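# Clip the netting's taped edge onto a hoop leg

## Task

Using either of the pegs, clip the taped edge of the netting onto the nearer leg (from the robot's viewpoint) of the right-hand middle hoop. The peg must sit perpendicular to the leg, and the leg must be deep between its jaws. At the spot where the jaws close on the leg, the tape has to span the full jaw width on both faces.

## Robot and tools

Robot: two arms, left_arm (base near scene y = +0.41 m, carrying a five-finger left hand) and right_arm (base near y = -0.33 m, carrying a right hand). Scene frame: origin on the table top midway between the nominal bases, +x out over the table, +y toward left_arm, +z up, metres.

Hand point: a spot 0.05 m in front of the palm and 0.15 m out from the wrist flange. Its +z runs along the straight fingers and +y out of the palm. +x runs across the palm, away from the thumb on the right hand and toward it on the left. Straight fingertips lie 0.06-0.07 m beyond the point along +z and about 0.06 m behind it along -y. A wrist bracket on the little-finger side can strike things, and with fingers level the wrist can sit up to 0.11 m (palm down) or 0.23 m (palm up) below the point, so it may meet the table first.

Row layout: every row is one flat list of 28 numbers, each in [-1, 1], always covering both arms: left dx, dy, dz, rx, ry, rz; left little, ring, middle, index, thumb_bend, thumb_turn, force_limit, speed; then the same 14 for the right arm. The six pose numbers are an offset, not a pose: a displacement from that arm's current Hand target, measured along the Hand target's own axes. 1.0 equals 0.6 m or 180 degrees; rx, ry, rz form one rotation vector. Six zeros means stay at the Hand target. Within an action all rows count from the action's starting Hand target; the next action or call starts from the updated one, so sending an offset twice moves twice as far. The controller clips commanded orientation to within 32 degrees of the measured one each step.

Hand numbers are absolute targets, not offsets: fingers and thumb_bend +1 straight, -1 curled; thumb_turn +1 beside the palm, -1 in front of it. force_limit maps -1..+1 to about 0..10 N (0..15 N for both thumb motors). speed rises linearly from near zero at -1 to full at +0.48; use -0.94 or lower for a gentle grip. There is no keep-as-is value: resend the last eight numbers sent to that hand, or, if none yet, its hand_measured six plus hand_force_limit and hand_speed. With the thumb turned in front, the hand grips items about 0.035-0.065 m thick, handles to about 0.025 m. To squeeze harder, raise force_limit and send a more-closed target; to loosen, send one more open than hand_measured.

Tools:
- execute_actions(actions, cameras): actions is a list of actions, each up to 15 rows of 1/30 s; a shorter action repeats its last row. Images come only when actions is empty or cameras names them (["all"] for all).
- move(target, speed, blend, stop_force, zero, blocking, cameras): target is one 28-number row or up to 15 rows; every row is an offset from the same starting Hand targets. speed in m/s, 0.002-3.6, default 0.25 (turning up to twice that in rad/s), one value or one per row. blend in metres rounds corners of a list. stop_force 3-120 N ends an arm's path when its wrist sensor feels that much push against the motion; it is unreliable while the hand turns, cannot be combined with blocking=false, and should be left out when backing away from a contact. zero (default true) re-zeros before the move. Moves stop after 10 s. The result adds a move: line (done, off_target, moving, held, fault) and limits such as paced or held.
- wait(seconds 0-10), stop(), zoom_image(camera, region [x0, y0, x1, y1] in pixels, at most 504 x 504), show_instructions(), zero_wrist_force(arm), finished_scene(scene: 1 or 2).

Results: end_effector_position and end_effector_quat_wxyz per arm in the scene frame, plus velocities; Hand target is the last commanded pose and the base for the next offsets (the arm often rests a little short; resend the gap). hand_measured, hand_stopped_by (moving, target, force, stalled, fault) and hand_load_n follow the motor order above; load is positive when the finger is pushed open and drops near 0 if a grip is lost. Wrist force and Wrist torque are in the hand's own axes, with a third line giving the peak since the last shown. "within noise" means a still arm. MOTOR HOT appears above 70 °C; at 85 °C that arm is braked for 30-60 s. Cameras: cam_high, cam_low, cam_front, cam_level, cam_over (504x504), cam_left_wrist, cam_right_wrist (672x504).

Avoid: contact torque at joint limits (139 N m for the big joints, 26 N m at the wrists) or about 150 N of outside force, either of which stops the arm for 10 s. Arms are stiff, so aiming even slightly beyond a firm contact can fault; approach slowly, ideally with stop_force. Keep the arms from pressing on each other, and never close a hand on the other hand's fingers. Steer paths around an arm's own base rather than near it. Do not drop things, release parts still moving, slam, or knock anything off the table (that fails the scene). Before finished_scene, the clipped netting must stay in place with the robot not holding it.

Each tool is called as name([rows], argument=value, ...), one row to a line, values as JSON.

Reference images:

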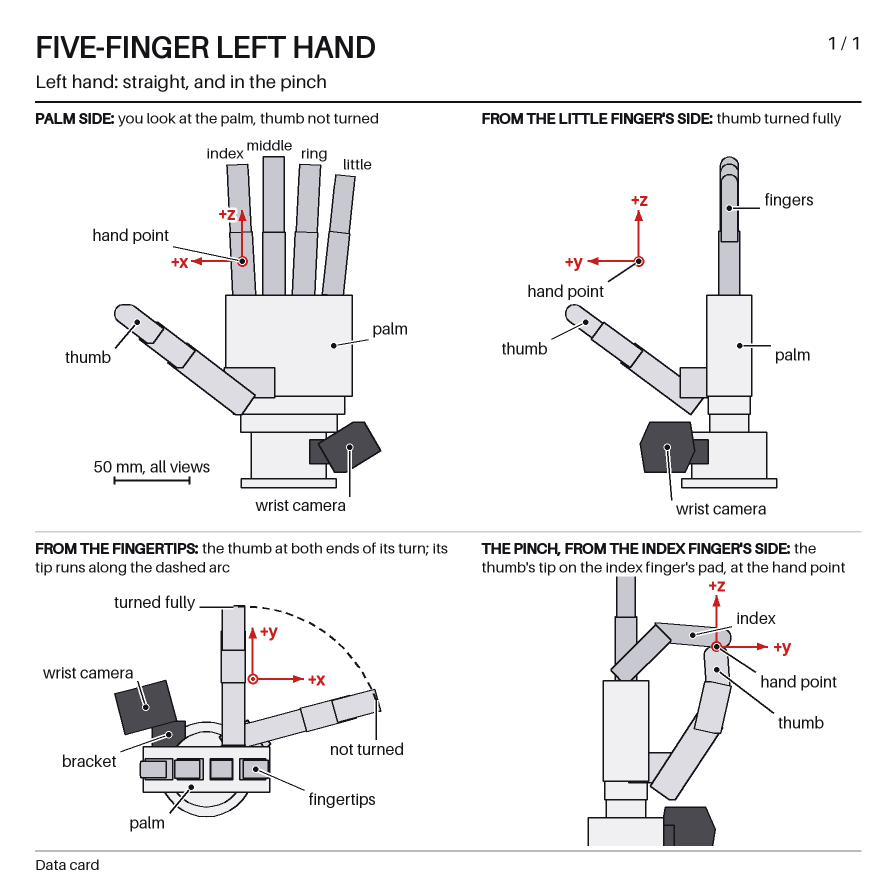

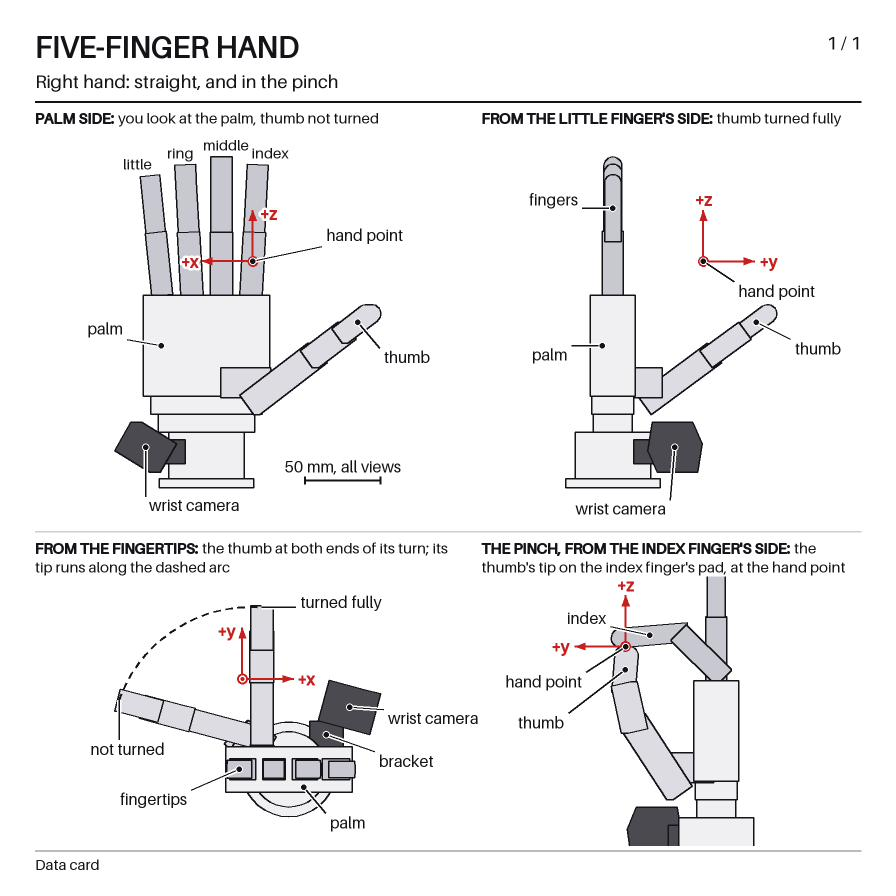

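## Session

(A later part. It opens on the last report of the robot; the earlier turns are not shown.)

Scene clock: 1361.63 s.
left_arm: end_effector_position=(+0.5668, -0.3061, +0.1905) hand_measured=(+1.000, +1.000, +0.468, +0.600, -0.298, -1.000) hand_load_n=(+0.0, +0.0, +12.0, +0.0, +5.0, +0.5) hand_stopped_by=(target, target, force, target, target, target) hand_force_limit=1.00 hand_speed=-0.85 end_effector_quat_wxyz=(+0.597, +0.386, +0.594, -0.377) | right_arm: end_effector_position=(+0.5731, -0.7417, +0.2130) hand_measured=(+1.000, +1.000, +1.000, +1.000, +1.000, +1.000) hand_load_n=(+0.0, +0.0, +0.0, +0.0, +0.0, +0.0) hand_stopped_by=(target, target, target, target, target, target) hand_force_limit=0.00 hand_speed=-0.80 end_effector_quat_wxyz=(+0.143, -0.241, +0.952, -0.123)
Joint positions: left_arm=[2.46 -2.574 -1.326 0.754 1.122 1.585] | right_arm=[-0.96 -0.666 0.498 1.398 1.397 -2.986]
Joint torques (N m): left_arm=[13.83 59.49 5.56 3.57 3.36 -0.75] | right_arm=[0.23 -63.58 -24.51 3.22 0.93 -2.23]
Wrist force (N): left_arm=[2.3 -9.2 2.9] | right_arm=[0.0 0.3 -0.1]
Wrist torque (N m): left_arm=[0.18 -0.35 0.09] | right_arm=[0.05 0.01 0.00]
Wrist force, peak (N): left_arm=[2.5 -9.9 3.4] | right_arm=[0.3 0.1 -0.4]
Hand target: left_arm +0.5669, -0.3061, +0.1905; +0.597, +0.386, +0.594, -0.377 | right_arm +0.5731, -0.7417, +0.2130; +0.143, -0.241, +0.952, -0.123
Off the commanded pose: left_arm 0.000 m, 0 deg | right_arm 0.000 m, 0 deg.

execute_actions([
  [[0, -0.0035, 0, 0, 0, 0, 1, 1, 0.25, 0.6, -0.3, -1, 1.0, -0.85, 0, 0, 0, 0, 0, 0, 1, 1, 1, 1, 1, 1, 0.0, -0.8]],
  [[0, 0, 0, 0, 0, 0, 1, 1, 0.2, 0.6, -0.3, -1, 1.0, -0.85, 0, 0, 0, 0, 0, 0, 1, 1, 1, 1, 1, 1, 0.0, -0.8]],
])

execute_actions([
  [[0, -0.0035, 0, 0, 0, 0, 1, 1, 0.2, 0.6, -0.3, -1, 1.0, -0.85, 0, 0, 0, 0, 0, 0, 1, 1, 1, 1, 1, 1, 0.0, -0.8]],
  [[0, 0, 0, 0, 0, 0, 1, 1, 0.15, 0.6, -0.3, -1, 1.0, -0.85, 0, 0, 0, 0, 0, 0, 1, 1, 1, 1, 1, 1, 0.0, -0.8]],
], cameras=["cam_front", "cam_left_wrist", "cam_low"])

zoom_image(camera="cam_left_wrist", region=[230, 130, 440, 280])

zoom_image(camera="cam_front", region=[424, 220, 504, 320])

Scene clock: 1368.27 s.
left_arm: end_effector_position=(+0.5649, -0.3070, +0.1905) hand_measured=(+1.000, +1.000, +0.442, +0.600, -0.298, -1.000) hand_load_n=(+0.0, +0.0, +11.0, +0.0, +8.5, +1.0) hand_stopped_by=(target, target, force, target, target, target) hand_force_limit=1.00 hand_speed=-0.85 end_effector_quat_wxyz=(+0.597, +0.386, +0.594, -0.377) | right_arm: end_effector_position=(+0.5731, -0.7417, +0.2130) hand_measured=(+1.000, +1.000, +1.000, +1.000, +1.000, +1.000) hand_load_n=(+0.0, +0.0, +0.0, +0.0, -0.5, +0.0) hand_stopped_by=(target, target, target, target, target, target) hand_force_limit=0.00 hand_speed=-0.80 end_effector_quat_wxyz=(+0.143, -0.241, +0.952, -0.123)
Joint positions: left_arm=[2.457 -2.573 -1.328 0.755 1.125 1.585] | right_arm=[-0.96 -0.666 0.498 1.398 1.397 -2.986]
Joint torques (N m): left_arm=[3.53 59.56 5.2 4.12 2.91 -0.88] | right_arm=[0.86 -64.33 -24.55 3.1 1.04 -2.28]
Wrist force (N): left_arm=[2.6 -3.8 3.0] | right_arm=[0.1 0.1 0.0]
Wrist torque (N m): left_arm=[0.18 -0.37 0.01] | right_arm=[0.01 -0.02 0.01]
Wrist force, peak (N): left_arm=[2.6 -9.8 3.0] | right_arm=[0.5 0.3 0.0]
Hand target: left_arm +0.5650, -0.3070, +0.1905; +0.597, +0.386, +0.594, -0.377 | right_arm +0.5731, -0.7417, +0.2130; +0.143, -0.241, +0.952, -0.123
Off the commanded pose: left_arm 0.000 m, 0 deg | right_arm 0.000 m, 0 deg.

Scene clock: 1369.47 s.
left_arm: end_effector_position=(+0.5630, -0.3079, +0.1904) hand_measured=(+1.000, +1.000, +0.418, +0.600, -0.298, -1.000) hand_load_n=(+0.0, +0.0, +9.5, +0.0, +9.0, +1.5) hand_stopped_by=(target, target, force, target, target, target) hand_force_limit=1.00 hand_speed=-0.85 end_effector_quat_wxyz=(+0.597, +0.386, +0.594, -0.377) | right_arm: end_effector_position=(+0.5731, -0.7417, +0.2130) hand_measured=(+1.000, +1.000, +1.000, +1.000, +1.000, +1.000) hand_load_n=(+0.0, +0.0, +0.0, +0.0, +0.0, +0.0) hand_stopped_by=(target, target, target, target, target, target) hand_force_limit=0.00 hand_speed=-0.80 end_effector_quat_wxyz=(+0.143, -0.241, +0.952, -0.123)
Joint positions: left_arm=[2.454 -2.572 -1.33 0.757 1.128 1.585] | right_arm=[-0.96 -0.666 0.498 1.398 1.397 -2.986]
Joint torques (N m): left_arm=[3.25 60.62 5.07 3.74 2.27 -0.87] | right_arm=[0.27 -65.03 -25.1 3.17 1.06 -2.27]
Wrist force (N): left_arm=[2.7 -0.6 2.3] | right_arm=[0.4 -0.1 0.1]
Wrist torque (N m): left_arm=[0.17 -0.36 -0.05] | right_arm=[-0.02 -0.06 0.02]
Wrist force, peak (N): left_arm=[2.4 -3.8 3.2] | right_arm=[0.3 0.3 0.0]
Hand target: left_arm +0.5631, -0.3079, +0.1904; +0.597, +0.386, +0.594, -0.377 | right_arm +0.5731, -0.7417, +0.2130; +0.143, -0.241, +0.952, -0.123
Off the commanded pose: left_arm 0.000 m, 0 deg | right_arm 0.000 m, 0 deg.
camera_calibration:
cam_left_wrist: T_world_to_cam=[[-0.872529, -0.409058, -0.267143, 0.415713], [-0.0205321, 0.577013, -0.816477, 0.339359], [0.488131, -0.706915, -0.511859, -0.27739], [0, 0, 0, 1]] pos_world=[0.505092, -0.221855, 0.246149]
Images, in order (width x height): cam_low 504x504, cam_front 504x504, cam_left_wrist 672x504.

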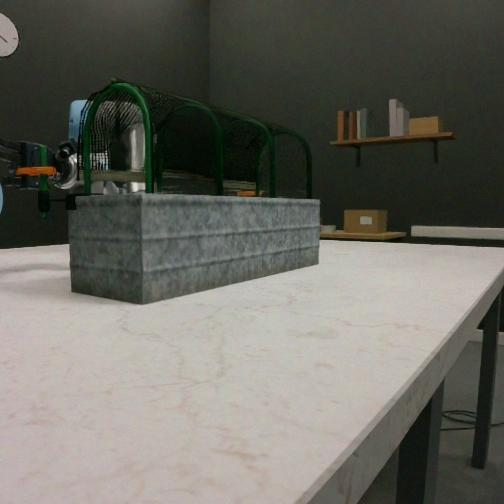

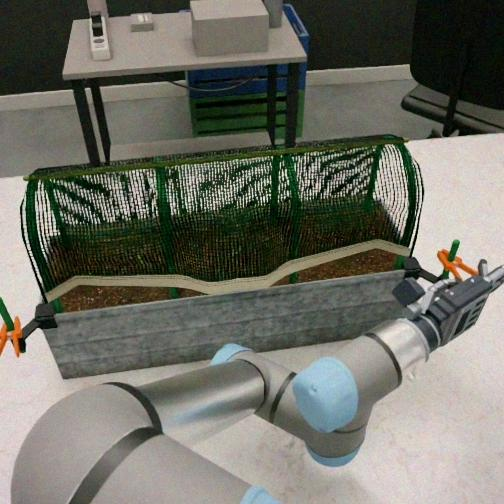

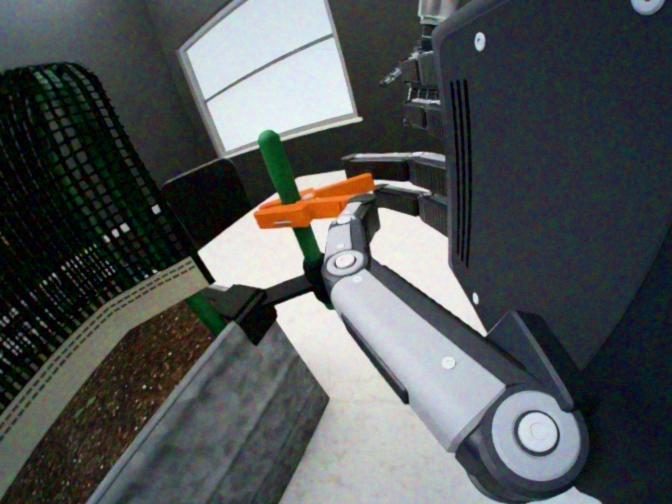

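Scaled by 2.400 from the camera's 672x504 image, which has a finer 960x720 frame.

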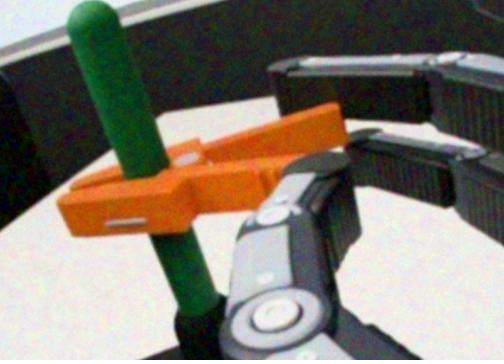

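Scaled by 5.040.

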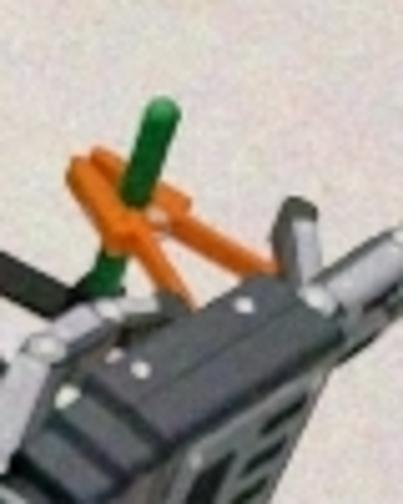

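execute_actions([
  [[0, 0, 0, 0, 0, 0, 1, 1, 0.1, 0.6, -0.3, -1, 1.0, -0.85, 0, 0, 0, 0, 0, 0, 1, 1, 1, 1, 1, 1, 0.0, -0.8]],
  [[0, -0.0025, 0, 0, 0, 0, 1, 1, 0.1, 0.6, -0.3, -1, 1.0, -0.85, 0, 0, 0, 0, 0, 0, 1, 1, 1, 1, 1, 1, 0.0, -0.8]],
  [[0, 0, 0, 0, 0, 0, 1, 1, 0.08, 0.6, -0.3, -1, 1.0, -0.85, 0, 0, 0, 0, 0, 0, 1, 1, 1, 1, 1, 1, 0.0, -0.8]],
], cameras=["cam_front", "cam_left_wrist", "cam_low"])

zoom_image(camera="cam_left_wrist", region=[230, 130, 440, 280])

zoom_image(camera="cam_front", region=[424, 220, 504, 320])

Scene clock: 1377.13 s.
left_arm: end_effector_position=(+0.5617, -0.3085, +0.1904) hand_measured=(+1.000, +1.000, +0.384, +0.600, -0.298, -1.000) hand_load_n=(+0.0, +0.5, +11.0, +0.0, +9.5, +1.5) hand_stopped_by=(target, target, force, target, target, target) hand_force_limit=1.00 hand_speed=-0.85 end_effector_quat_wxyz=(+0.597, +0.386, +0.594, -0.377) | right_arm: end_effector_position=(+0.5731, -0.7417, +0.2130) hand_measured=(+1.000, +1.000, +1.000, +1.000, +1.000, +1.000) hand_load_n=(+0.0, +0.0, +0.0, -0.5, +0.0, +0.0) hand_stopped_by=(target, target, target, target, target, target) hand_force_limit=0.00 hand_speed=-0.80 end_effector_quat_wxyz=(+0.143, -0.241, +0.952, -0.123)
Joint positions: left_arm=[2.452 -2.571 -1.331 0.757 1.13 1.585] | right_arm=[-0.96 -0.666 0.498 1.398 1.397 -2.986]
Joint torques (N m): left_arm=[5.38 60.14 5.54 3.62 2.35 -0.88] | right_arm=[0.5 -64.12 -24.77 3.18 1.07 -2.27]
Wrist force (N): left_arm=[2.6 -2.1 2.1] | right_arm=[0.0 0.0 0.2]
Wrist torque (N m): left_arm=[0.21 -0.37 -0.02] | right_arm=[-0.02 0.00 0.00]
Wrist force, peak (N): left_arm=[2.6 -3.7 3.2] | right_arm=[0.6 0.1 -0.1]
Hand target: left_arm +0.5617, -0.3085, +0.1904; +0.597, +0.386, +0.594, -0.377 | right_arm +0.5731, -0.7417, +0.2130; +0.143, -0.241, +0.952, -0.123
Off the commanded pose: left_arm 0.000 m, 0 deg | right_arm 0.000 m, 0 deg.
camera_calibration:
cam_left_wrist: T_world_to_cam=[[-0.872529, -0.409058, -0.267143, 0.414246], [-0.0205321, 0.577013, -0.816477, 0.339677], [0.488131, -0.706915, -0.511859, -0.277131], [0, 0, 0, 1]] pos_world=[0.503692, -0.222455, 0.246149]
Images, in order (width x height): cam_low 504x504, cam_front 504x504, cam_left_wrist 672x504.

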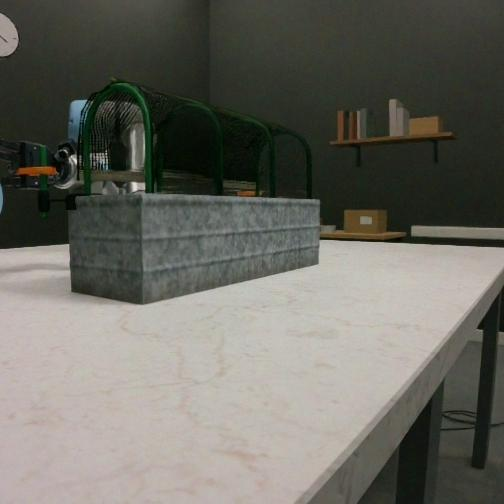

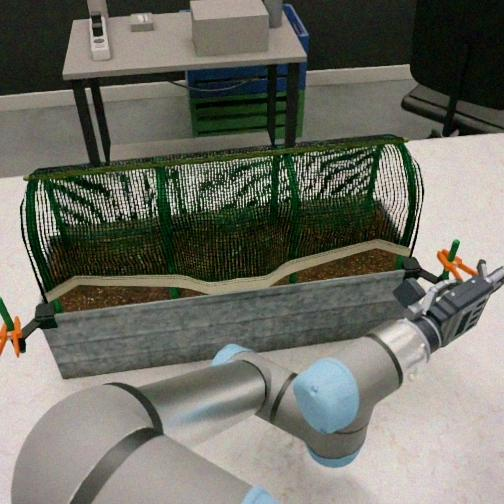

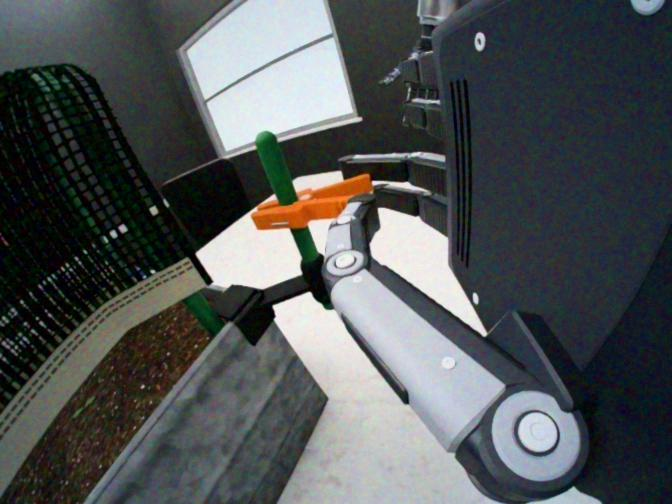

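Scaled by 2.400 from the camera's 672x504 image, which has a finer 960x720 frame.

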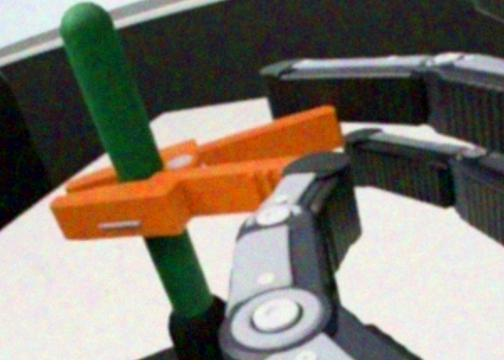

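Scaled by 5.040.

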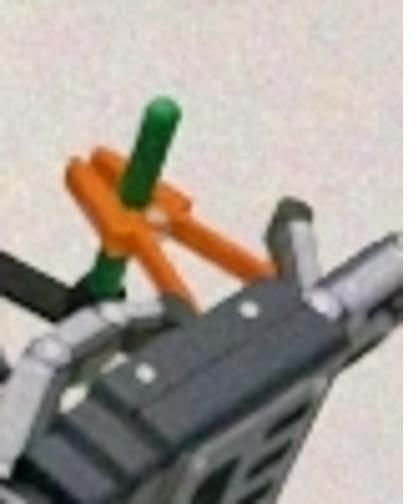

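execute_actions([
  [[0, -0.0027, 0, 0, 0, 0, 1, 1, 0.08, 0.6, -0.27, -1, 1.0, -0.85, 0, 0, 0, 0, 0, 0, 1, 1, 1, 1, 1, 1, 0.0, -0.8]],
  [[0, 0, 0, 0, 0, 0, 1, 1, 0.05, 0.6, -0.27, -1, 1.0, -0.85, 0, 0, 0, 0, 0, 0, 1, 1, 1, 1, 1, 1, 0.0, -0.8]],
])

execute_actions([
  [[0, -0.0027, 0, 0, 0, 0, 1, 1, 0.05, 0.6, -0.24, -1, 1.0, -0.85, 0, 0, 0, 0, 0, 0, 1, 1, 1, 1, 1, 1, 0.0, -0.8]],
  [[0, 0, 0, 0, 0, 0, 1, 1, 0.02, 0.6, -0.24, -1, 1.0, -0.85, 0, 0, 0, 0, 0, 0, 1, 1, 1, 1, 1, 1, 0.0, -0.8]],
], cameras=["cam_front", "cam_left_wrist", "cam_low"])

zoom_image(camera="cam_left_wrist", region=[230, 130, 440, 280])

zoom_image(camera="cam_front", region=[424, 220, 504, 320])

Scene clock: 1387.17 s.
left_arm: end_effector_position=(+0.5602, -0.3092, +0.1904) hand_measured=(+1.000, +1.000, +0.360, +0.600, -0.268, -1.000) hand_load_n=(+0.0, +0.0, +10.5, +0.0, +8.0, +1.0) hand_stopped_by=(target, target, force, target, target, target) hand_force_limit=1.00 hand_speed=-0.85 end_effector_quat_wxyz=(+0.597, +0.386, +0.594, -0.377) | right_arm: end_effector_position=(+0.5731, -0.7417, +0.2130) hand_measured=(+1.000, +1.000, +1.000, +1.000, +1.000, +1.000) hand_load_n=(+0.0, +0.0, +0.0, +0.0, +0.0, +0.0) hand_stopped_by=(target, target, target, target, target, target) hand_force_limit=0.00 hand_speed=-0.80 end_effector_quat_wxyz=(+0.143, -0.241, +0.952, -0.123)
Joint positions: left_arm=[2.45 -2.571 -1.333 0.758 1.132 1.585] | right_arm=[-0.96 -0.666 0.498 1.398 1.397 -2.986]
Joint torques (N m): left_arm=[3.54 61.03 5.74 3.88 2.38 -1.12] | right_arm=[0.11 -64.09 -24.93 3.29 0.98 -2.38]
Wrist force (N): left_arm=[2.6 -1.7 0.7] | right_arm=[0.4 0.0 0.0]
Wrist torque (N m): left_arm=[0.19 -0.37 -0.03] | right_arm=[0.00 -0.06 0.02]
Wrist force, peak (N): left_arm=[2.8 -2.5 2.4] | right_arm=[0.4 0.3 -0.3]
Hand target: left_arm +0.5602, -0.3092, +0.1904; +0.597, +0.386, +0.594, -0.377 | right_arm +0.5731, -0.7417, +0.2130; +0.143, -0.241, +0.952, -0.123
Off the commanded pose: left_arm 0.000 m, 0 deg | right_arm 0.000 m, 0 deg.

Scene clock: 1388.37 s.
left_arm: end_effector_position=(+0.5587, -0.3099, +0.1904) hand_measured=(+1.000, +1.000, +0.322, +0.600, -0.238, -1.000) hand_load_n=(+0.0, +0.0, +10.5, +0.0, +7.0, +1.0) hand_stopped_by=(target, target, force, target, target, target) hand_force_limit=1.00 hand_speed=-0.85 end_effector_quat_wxyz=(+0.597, +0.386, +0.594, -0.377) | right_arm: end_effector_position=(+0.5731, -0.7417, +0.2130) hand_measured=(+1.000, +1.000, +1.000, +1.000, +1.000, +1.000) hand_load_n=(+0.0, +0.0, +0.0, +0.0, +0.0, -0.5) hand_stopped_by=(target, target, target, target, target, target) hand_force_limit=0.00 hand_speed=-0.80 end_effector_quat_wxyz=(+0.143, -0.241, +0.952, -0.123)
Joint positions: left_arm=[2.447 -2.57 -1.334 0.759 1.134 1.585] | right_arm=[-0.96 -0.666 0.498 1.398 1.397 -2.986]
Joint torques (N m): left_arm=[6.1 59.36 5.55 3.69 2.5 -1.08] | right_arm=[0.25 -64.48 -25.21 3.08 0.96 -2.28]
Wrist force (N): left_arm=[2.9 -2.9 0.4] | right_arm=[0.1 0.2 -0.1]
Wrist torque (N m): left_arm=[0.14 -0.40 -0.01] | right_arm=[0.03 -0.01 0.01]
Wrist force, peak (N): left_arm=[2.6 -3.4 0.4] | right_arm=[0.3 -0.1 -0.4]
Hand target: left_arm +0.5588, -0.3098, +0.1904; +0.597, +0.386, +0.594, -0.377 | right_arm +0.5731, -0.7417, +0.2130; +0.143, -0.241, +0.952, -0.123
Off the commanded pose: left_arm 0.000 m, 0 deg | right_arm 0.000 m, 0 deg.
camera_calibration:
cam_left_wrist: T_world_to_cam=[[-0.872529, -0.409058, -0.267143, 0.411116], [-0.0205321, 0.577013, -0.816477, 0.340343], [0.488131, -0.706915, -0.511859, -0.276756], [0, 0, 0, 1]] pos_world=[0.500792, -0.223855, 0.246049]
Images, in order (width x height): cam_low 504x504, cam_front 504x504, cam_left_wrist 672x504.

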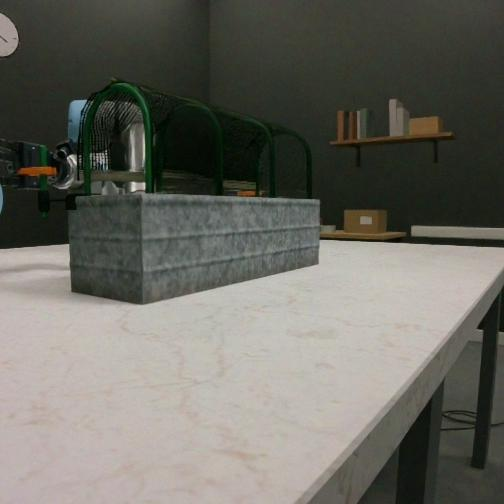

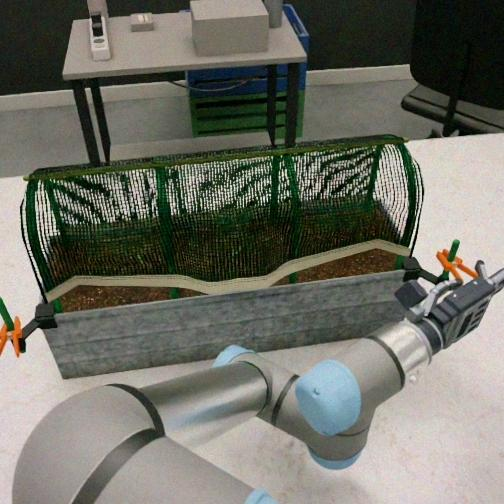

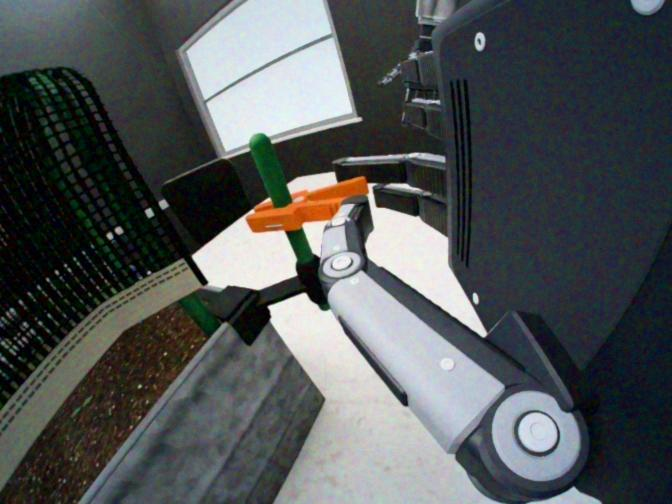

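Scaled by 2.400 from the camera's 672x504 image, which has a finer 960x720 frame.

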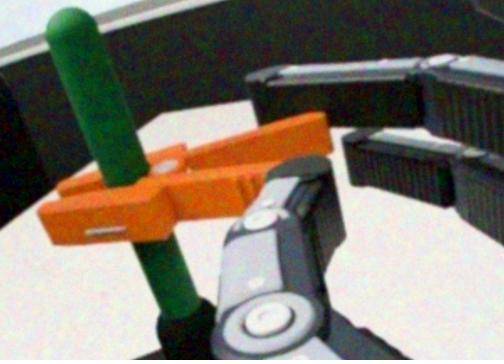

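Scaled by 5.040.

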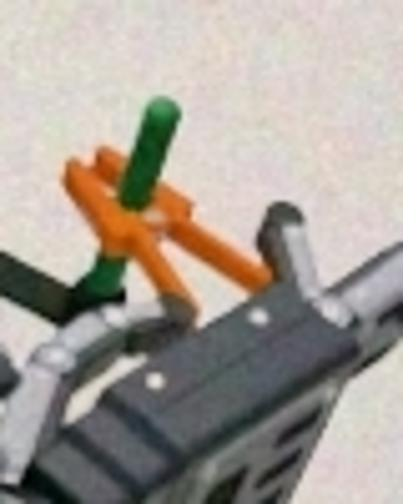

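execute_actions([
  [[0, -0.0025, 0, 0, 0, 0, 1, 1, 0.02, 0.6, -0.21, -1, 1.0, -0.85, 0, 0, 0, 0, 0, 0, 1, 1, 1, 1, 1, 1, 0.0, -0.8]],
  [[0, 0, 0, 0, 0, 0, 1, 1, -0.01, 0.6, -0.21, -1, 1.0, -0.85, 0, 0, 0, 0, 0, 0, 1, 1, 1, 1, 1, 1, 0.0, -0.8]],
])

execute_actions([
  [[0, -0.0025, 0, 0, 0, 0, 1, 1, -0.01, 0.6, -0.18, -1, 1.0, -0.85, 0, 0, 0, 0, 0, 0, 1, 1, 1, 1, 1, 1, 0.0, -0.8]],
  [[0, 0, 0, 0, 0, 0, 1, 1, -0.04, 0.6, -0.18, -1, 1.0, -0.85, 0, 0, 0, 0, 0, 0, 1, 1, 1, 1, 1, 1, 0.0, -0.8]],
], cameras=["cam_front", "cam_left_wrist", "cam_low"])

zoom_image(camera="cam_left_wrist", region=[230, 130, 440, 280])

zoom_image(camera="cam_front", region=[424, 220, 504, 320])

Scene clock: 1393.87 s.
left_arm: end_effector_position=(+0.5574, -0.3105, +0.1904) hand_measured=(+1.000, +1.000, +0.284, +0.600, -0.208, -1.000) hand_load_n=(+0.0, +0.0, +11.0, +0.0, +6.5, +1.0) hand_stopped_by=(target, target, force, target, target, target) hand_force_limit=1.00 hand_speed=-0.85 end_effector_quat_wxyz=(+0.597, +0.386, +0.594, -0.377) | right_arm: end_effector_position=(+0.5731, -0.7417, +0.2130) hand_measured=(+1.000, +1.000, +1.000, +1.000, +1.000, +1.000) hand_load_n=(+0.0, +0.0, +0.0, -0.5, +0.0, +0.0) hand_stopped_by=(target, target, target, target, target, target) hand_force_limit=0.00 hand_speed=-0.80 end_effector_quat_wxyz=(+0.143, -0.241, +0.952, -0.123)
Joint positions: left_arm=[2.445 -2.569 -1.336 0.76 1.136 1.585] | right_arm=[-0.96 -0.666 0.498 1.398 1.397 -2.986]
Joint torques (N m): left_arm=[3.64 60.47 6.2 3.85 2.74 -1.2] | right_arm=[0.11 -64.47 -25.57 3.23 1.08 -2.37]
Wrist force (N): left_arm=[3.0 -4.2 -0.3] | right_arm=[0.3 0.2 0.1]
Wrist torque (N m): left_arm=[0.11 -0.44 0.03] | right_arm=[0.02 -0.04 0.02]
Wrist force, peak (N): left_arm=[3.0 -4.2 -0.3] | right_arm=[0.6 0.3 0.0]
Hand target: left_arm +0.5574, -0.3105, +0.1904; +0.597, +0.386, +0.594, -0.377 | right_arm +0.5731, -0.7417, +0.2130; +0.143, -0.241, +0.952, -0.123
Off the commanded pose: left_arm 0.000 m, 0 deg | right_arm 0.000 m, 0 deg.

Scene clock: 1395.07 s.
left_arm: end_effector_position=(+0.5560, -0.3111, +0.1903) hand_measured=(+1.000, +1.000, +0.260, +0.600, -0.178, -1.000) hand_load_n=(+0.0, +0.0, +10.0, +0.0, +5.0, +1.0) hand_stopped_by=(target, target, force, target, target, target) hand_force_limit=1.00 hand_speed=-0.85 end_effector_quat_wxyz=(+0.597, +0.386, +0.594, -0.377) | right_arm: end_effector_position=(+0.5731, -0.7417, +0.2130) hand_measured=(+1.000, +1.000, +1.000, +1.000, +1.000, +1.000) hand_load_n=(+0.0, +0.0, +0.0, +0.0, +0.0, +0.0) hand_stopped_by=(target, target, target, target, target, target) hand_force_limit=0.00 hand_speed=-0.80 end_effector_quat_wxyz=(+0.143, -0.241, +0.952, -0.123)
Joint positions: left_arm=[2.443 -2.569 -1.337 0.761 1.139 1.585] | right_arm=[-0.96 -0.666 0.498 1.398 1.397 -2.986]
Joint torques (N m): left_arm=[1.85 60.59 5.89 3.83 2.6 -1.02] | right_arm=[0.15 -65.19 -25.4 3.21 1.04 -2.37]
Wrist force (N): left_arm=[2.8 -2.8 -1.4] | right_arm=[-0.1 -0.1 0.1]
Wrist torque (N m): left_arm=[0.08 -0.39 -0.02] | right_arm=[-0.03 0.02 -0.01]
Wrist force, peak (N): left_arm=[2.9 -3.9 -0.5] | right_arm=[0.5 -0.1 0.0]
Hand target: left_arm +0.5560, -0.3111, +0.1903; +0.597, +0.386, +0.594, -0.377 | right_arm +0.5731, -0.7417, +0.2130; +0.143, -0.241, +0.952, -0.123
Off the commanded pose: left_arm 0.000 m, 0 deg | right_arm 0.000 m, 0 deg.
camera_calibration:
cam_left_wrist: T_world_to_cam=[[-0.872529, -0.409058, -0.267143, 0.40827], [-0.0205321, 0.577013, -0.816477, 0.34098], [0.488131, -0.706915, -0.511859, -0.276287], [0, 0, 0, 1]] pos_world=[0.498092, -0.225055, 0.246049]
Images, in order (width x height): cam_low 504x504, cam_front 504x504, cam_left_wrist 672x504.

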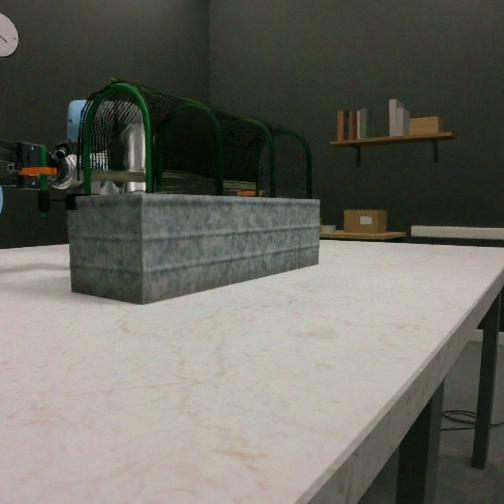

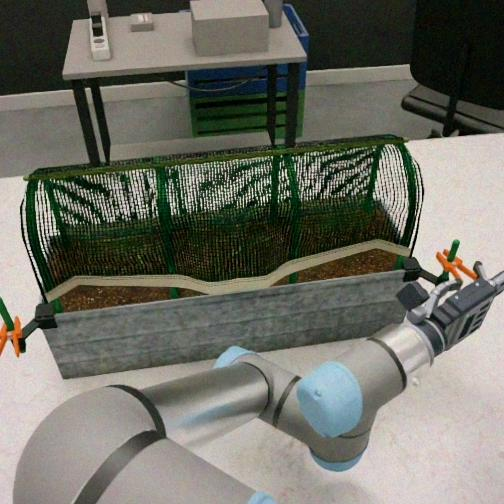

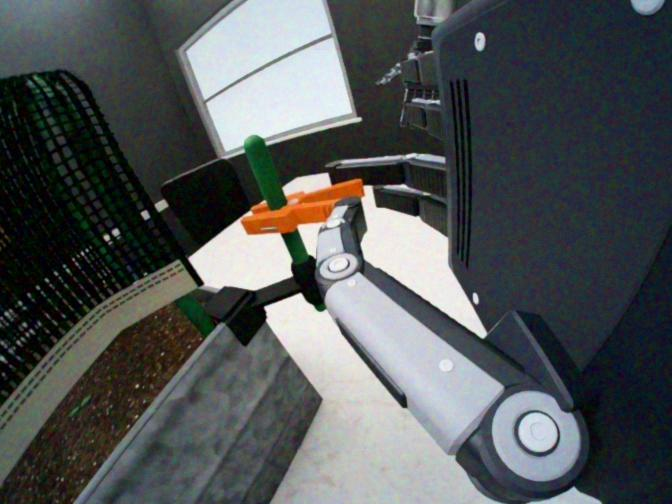

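Scaled by 2.400 from the camera's 672x504 image, which has a finer 960x720 frame.

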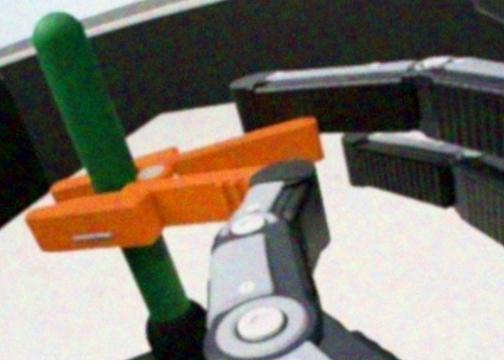

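Scaled by 5.040.

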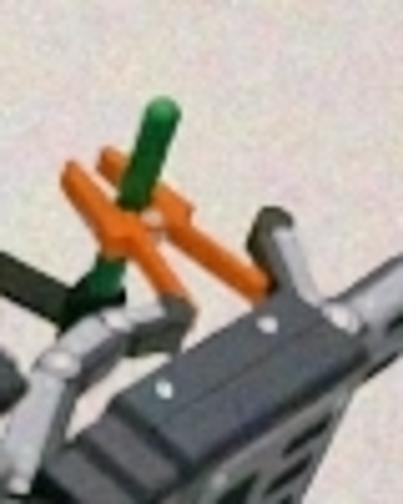

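zoom_image(camera="cam_front", region=[432, 238, 482, 288])

zoom_image(camera="cam_left_wrist", region=[230, 170, 340, 260])

Scaled by 10.080.

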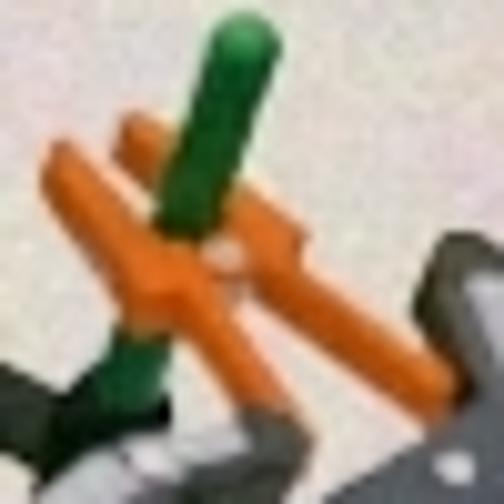

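Scaled by 4.582 from the camera's 672x504 image, which has a finer 960x720 frame.

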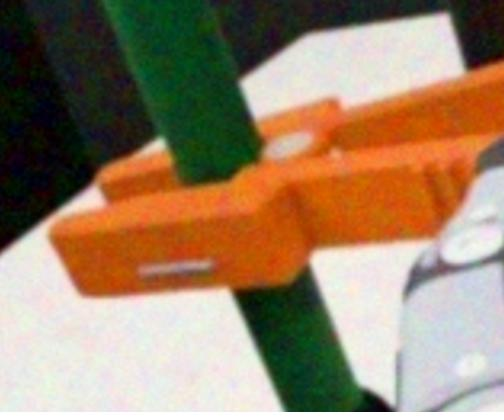

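execute_actions([
  [[0, -0.002, 0, 0, 0, 0, 1, 1, -0.04, 0.6, -0.16, -1, 1.0, -0.85, 0, 0, 0, 0, 0, 0, 1, 1, 1, 1, 1, 1, 0.0, -0.8]],
  [[0, 0, 0, 0, 0, 0, 1, 1, -0.07, 0.6, -0.16, -1, 1.0, -0.85, 0, 0, 0, 0, 0, 0, 1, 1, 1, 1, 1, 1, 0.0, -0.8]],
])

execute_actions([
  [[0, -0.002, 0, 0, 0, 0, 1, 1, -0.07, 0.6, -0.14, -1, 1.0, -0.85, 0, 0, 0, 0, 0, 0, 1, 1, 1, 1, 1, 1, 0.0, -0.8]],
  [[0, 0, 0, 0, 0, 0, 1, 1, -0.1, 0.6, -0.14, -1, 1.0, -0.85, 0, 0, 0, 0, 0, 0, 1, 1, 1, 1, 1, 1, 0.0, -0.8]],
], cameras=["cam_front", "cam_left_wrist", "cam_low"])

zoom_image(camera="cam_left_wrist", region=[230, 130, 440, 280])

zoom_image(camera="cam_front", region=[432, 238, 482, 288])

Scene clock: 1408.67 s.
left_arm: end_effector_position=(+0.5549, -0.3116, +0.1903) hand_measured=(+1.000, +1.000, +0.222, +0.600, -0.158, -1.000) hand_load_n=(+0.0, +0.0, +10.5, +0.0, +5.5, +1.5) hand_stopped_by=(target, target, force, target, target, target) hand_force_limit=1.00 hand_speed=-0.85 end_effector_quat_wxyz=(+0.597, +0.386, +0.594, -0.377) | right_arm: end_effector_position=(+0.5731, -0.7417, +0.2130) hand_measured=(+1.000, +1.000, +1.000, +1.000, +1.000, +1.000) hand_load_n=(+0.0, +0.0, +0.0, +0.0, +0.0, +0.0) hand_stopped_by=(target, target, target, target, target, target) hand_force_limit=0.00 hand_speed=-0.80 end_effector_quat_wxyz=(+0.143, -0.241, +0.952, -0.123)
Joint positions: left_arm=[2.441 -2.568 -1.338 0.761 1.14 1.585] | right_arm=[-0.96 -0.666 0.498 1.398 1.397 -2.986]
Joint torques (N m): left_arm=[4.17 60.39 5.7 3.63 2.38 -1.1] | right_arm=[-0.16 -64.83 -24.59 3.17 1.07 -2.38]
Wrist force (N): left_arm=[3.1 -3.5 -1.3] | right_arm=[0.0 0.2 -0.3]
Wrist torque (N m): left_arm=[0.09 -0.41 0.00] | right_arm=[0.05 0.01 0.01]
Wrist force, peak (N): left_arm=[3.0 -4.0 -1.4] | right_arm=[0.6 0.3 -0.1]
Hand target: left_arm +0.5549, -0.3116, +0.1903; +0.597, +0.386, +0.594, -0.377 | right_arm +0.5731, -0.7417, +0.2130; +0.143, -0.241, +0.952, -0.123
Off the commanded pose: left_arm 0.000 m, 0 deg | right_arm 0.000 m, 0 deg.

Scene clock: 1409.87 s.
left_arm: end_effector_position=(+0.5538, -0.3121, +0.1903) hand_measured=(+1.000, +1.000, +0.198, +0.600, -0.138, -1.000) hand_load_n=(+0.0, +0.0, +10.0, +0.0, +6.0, +1.5) hand_stopped_by=(target, target, force, target, target, target) hand_force_limit=1.00 hand_speed=-0.85 end_effector_quat_wxyz=(+0.597, +0.386, +0.594, -0.377) | right_arm: end_effector_position=(+0.5731, -0.7417, +0.2130) hand_measured=(+1.000, +1.000, +1.000, +1.000, +1.000, +1.000) hand_load_n=(+0.0, +0.0, +0.0, +0.0, +0.0, +0.0) hand_stopped_by=(target, target, target, target, target, target) hand_force_limit=0.00 hand_speed=-0.80 end_effector_quat_wxyz=(+0.143, -0.241, +0.952, -0.123)
Joint positions: left_arm=[2.44 -2.568 -1.339 0.762 1.142 1.585] | right_arm=[-0.96 -0.666 0.498 1.398 1.397 -2.986]
Joint torques (N m): left_arm=[1.47 59.68 6.03 3.7 2.45 -1.02] | right_arm=[0.46 -64.1 -25.23 3.03 0.98 -2.32]
Wrist force (N): left_arm=[3.0 -2.6 -1.7] | right_arm=[0.3 0.1 0.0]
Wrist torque (N m): left_arm=[0.05 -0.41 -0.02] | right_arm=[0.01 -0.04 0.02]
Wrist force, peak (N): left_arm=[3.1 -3.5 -1.4] | right_arm=[0.5 0.1 -0.3]
Hand target: left_arm +0.5539, -0.3121, +0.1903; +0.597, +0.386, +0.594, -0.377 | right_arm +0.5731, -0.7417, +0.2130; +0.143, -0.241, +0.952, -0.123
Off the commanded pose: left_arm 0.000 m, 0 deg | right_arm 0.000 m, 0 deg.
camera_calibration:
cam_left_wrist: T_world_to_cam=[[-0.872529, -0.409058, -0.267143, 0.405914], [-0.0205321, 0.577013, -0.816477, 0.34143], [0.488131, -0.706915, -0.511859, -0.275971], [0, 0, 0, 1]] pos_world=[0.495892, -0.226055, 0.245949]
Images, in order (width x height): cam_low 504x504, cam_front 504x504, cam_left_wrist 672x504.

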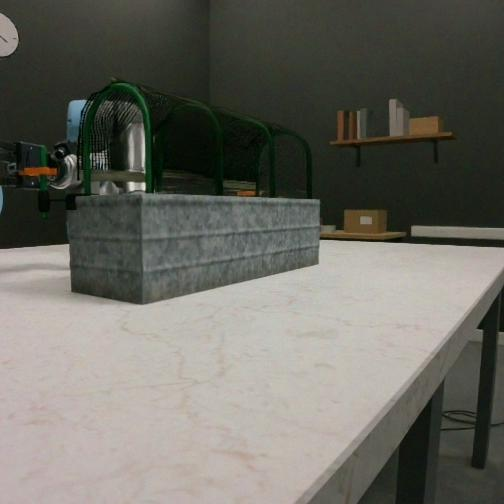

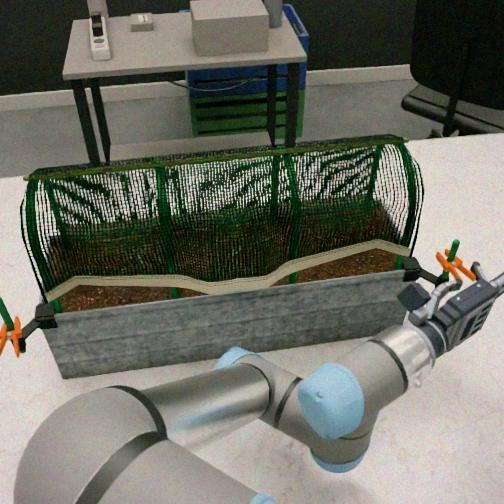

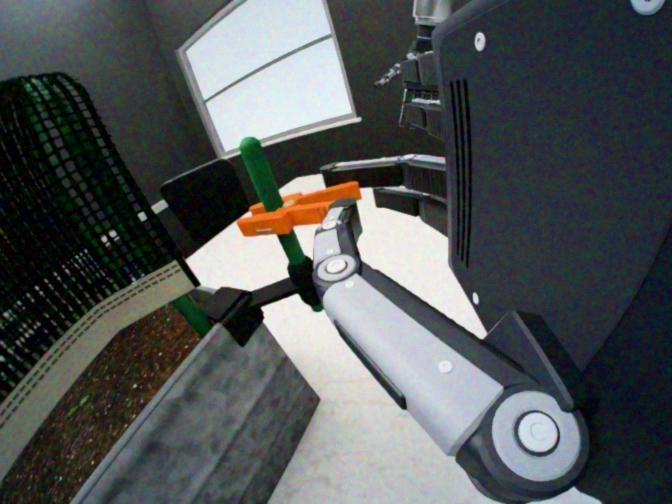

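Scaled by 2.400 from the camera's 672x504 image, which has a finer 960x720 frame.

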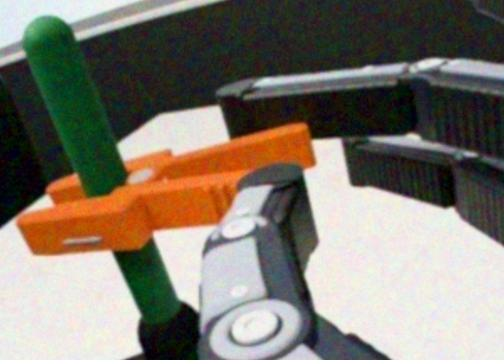

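Scaled by 10.080.

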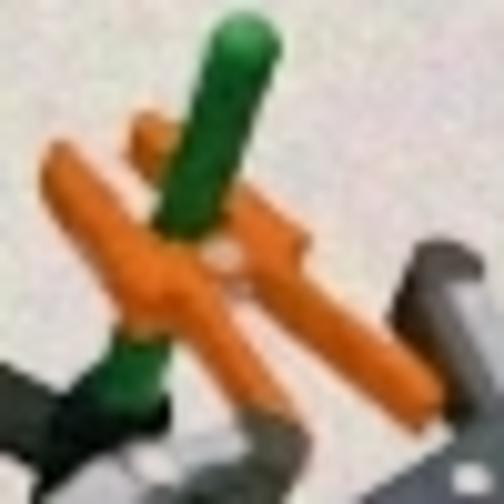

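execute_actions([
  [[0, -0.002, 0, 0, 0, 0, 1, 1, -0.1, 0.6, -0.12, -1, 1.0, -0.85, 0, 0, 0, 0, 0, 0, 1, 1, 1, 1, 1, 1, 0.0, -0.8]],
  [[0, 0, 0, 0, 0, 0, 1, 1, -0.13, 0.6, -0.12, -1, 1.0, -0.85, 0, 0, 0, 0, 0, 0, 1, 1, 1, 1, 1, 1, 0.0, -0.8]],
  [[0, -0.002, 0, 0, 0, 0, 1, 1, -0.13, 0.6, -0.1, -1, 1.0, -0.85, 0, 0, 0, 0, 0, 0, 1, 1, 1, 1, 1, 1, 0.0, -0.8]],
  [[0, 0, 0, 0, 0, 0, 1, 1, -0.16, 0.6, -0.1, -1, 1.0, -0.85, 0, 0, 0, 0, 0, 0, 1, 1, 1, 1, 1, 1, 0.0, -0.8]],
], cameras=["cam_front", "cam_left_wrist", "cam_low"])

zoom_image(camera="cam_left_wrist", region=[230, 130, 440, 280])

zoom_image(camera="cam_front", region=[432, 238, 482, 288])

Scene clock: 1418.40 s.
left_arm: end_effector_position=(+0.5517, -0.3131, +0.1903) hand_measured=(+1.000, +1.000, +0.150, +0.600, -0.098, -1.000) hand_load_n=(+0.0, +0.0, +10.0, +0.0, +7.0, +2.0) hand_stopped_by=(target, target, force, target, target, target) hand_force_limit=1.00 hand_speed=-0.85 end_effector_quat_wxyz=(+0.597, +0.386, +0.594, -0.377) | right_arm: end_effector_position=(+0.5731, -0.7417, +0.2130) hand_measured=(+1.000, +1.000, +1.000, +1.000, +1.000, +1.000) hand_load_n=(+0.0, +0.0, +0.0, +0.0, +0.0, +0.0) hand_stopped_by=(target, target, target, target, target, target) hand_force_limit=0.00 hand_speed=-0.80 end_effector_quat_wxyz=(+0.143, -0.241, +0.952, -0.123)
Joint positions: left_arm=[2.436 -2.567 -1.341 0.763 1.145 1.585] | right_arm=[-0.96 -0.666 0.498 1.398 1.397 -2.986]
Joint torques (N m): left_arm=[-5.96 60.59 6.2 4.09 2.28 -0.98] | right_arm=[1.03 -64.44 -25.85 3.15 0.97 -2.37]
Wrist force (N): left_arm=[3.3 -0.3 -2.1] | right_arm=[0.0 0.2 -0.2]
Wrist torque (N m): left_arm=[0.09 -0.45 -0.05] | right_arm=[0.04 0.00 0.01]
Wrist force, peak (N): left_arm=[3.3 -2.5 -1.9] | right_arm=[0.5 0.2 0.1]
Hand target: left_arm +0.5517, -0.3131, +0.1903; +0.597, +0.386, +0.594, -0.377 | right_arm +0.5731, -0.7417, +0.2130; +0.143, -0.241, +0.952, -0.123
Off the commanded pose: left_arm 0.000 m, 0 deg | right_arm 0.000 m, 0 deg.
camera_calibration:
cam_left_wrist: T_world_to_cam=[[-0.872486, -0.409119, -0.267189, 0.403562], [-0.0205299, 0.577011, -0.816478, 0.341961], [0.488208, -0.706881, -0.511833, -0.27564], [0, 0, 0, 1]] pos_world=[0.493692, -0.227055, 0.245949]
Images, in order (width x height): cam_low 504x504, cam_front 504x504, cam_left_wrist 672x504.

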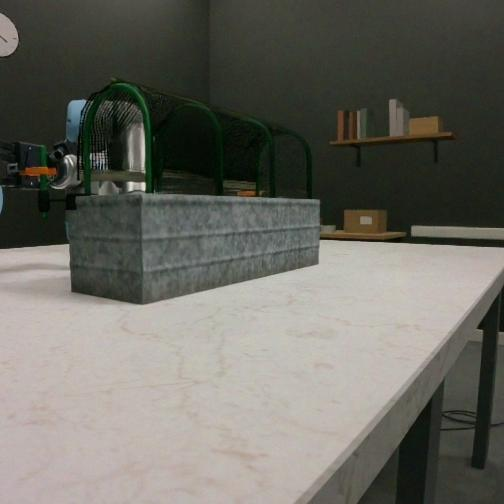

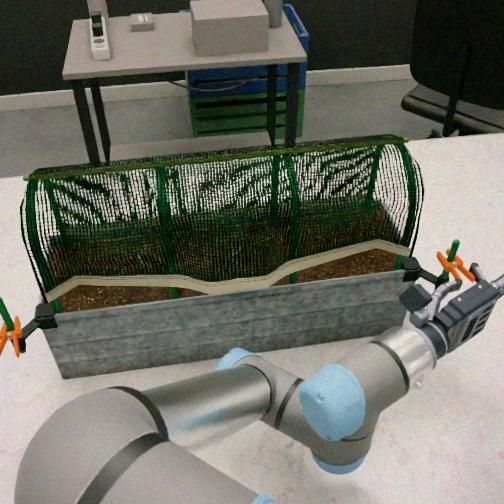

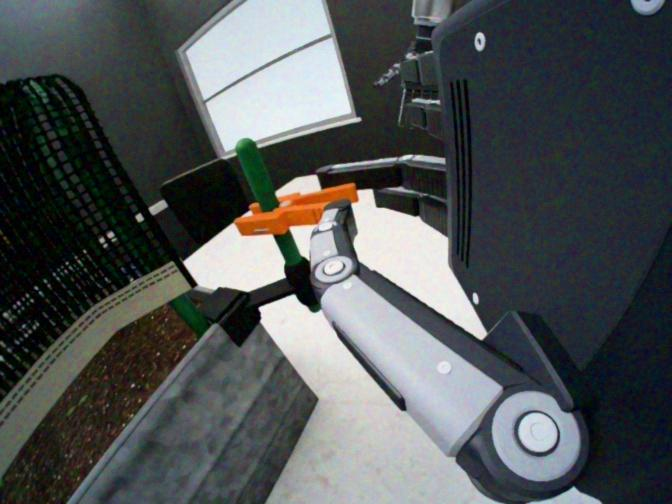

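Scaled by 2.400 from the camera's 672x504 image, which has a finer 960x720 frame.

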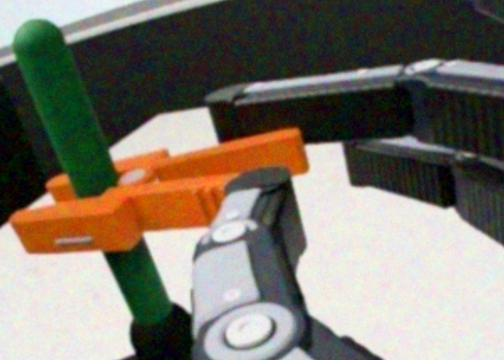

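Scaled by 10.080.

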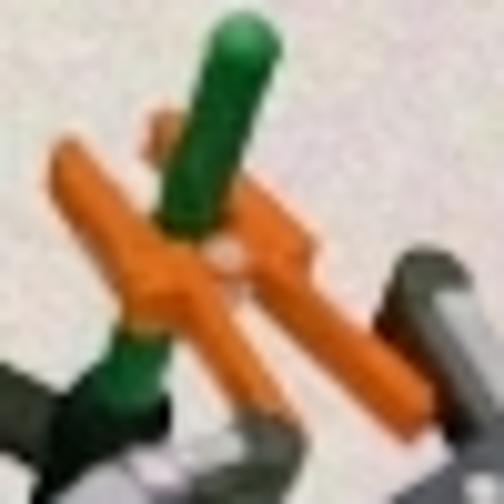

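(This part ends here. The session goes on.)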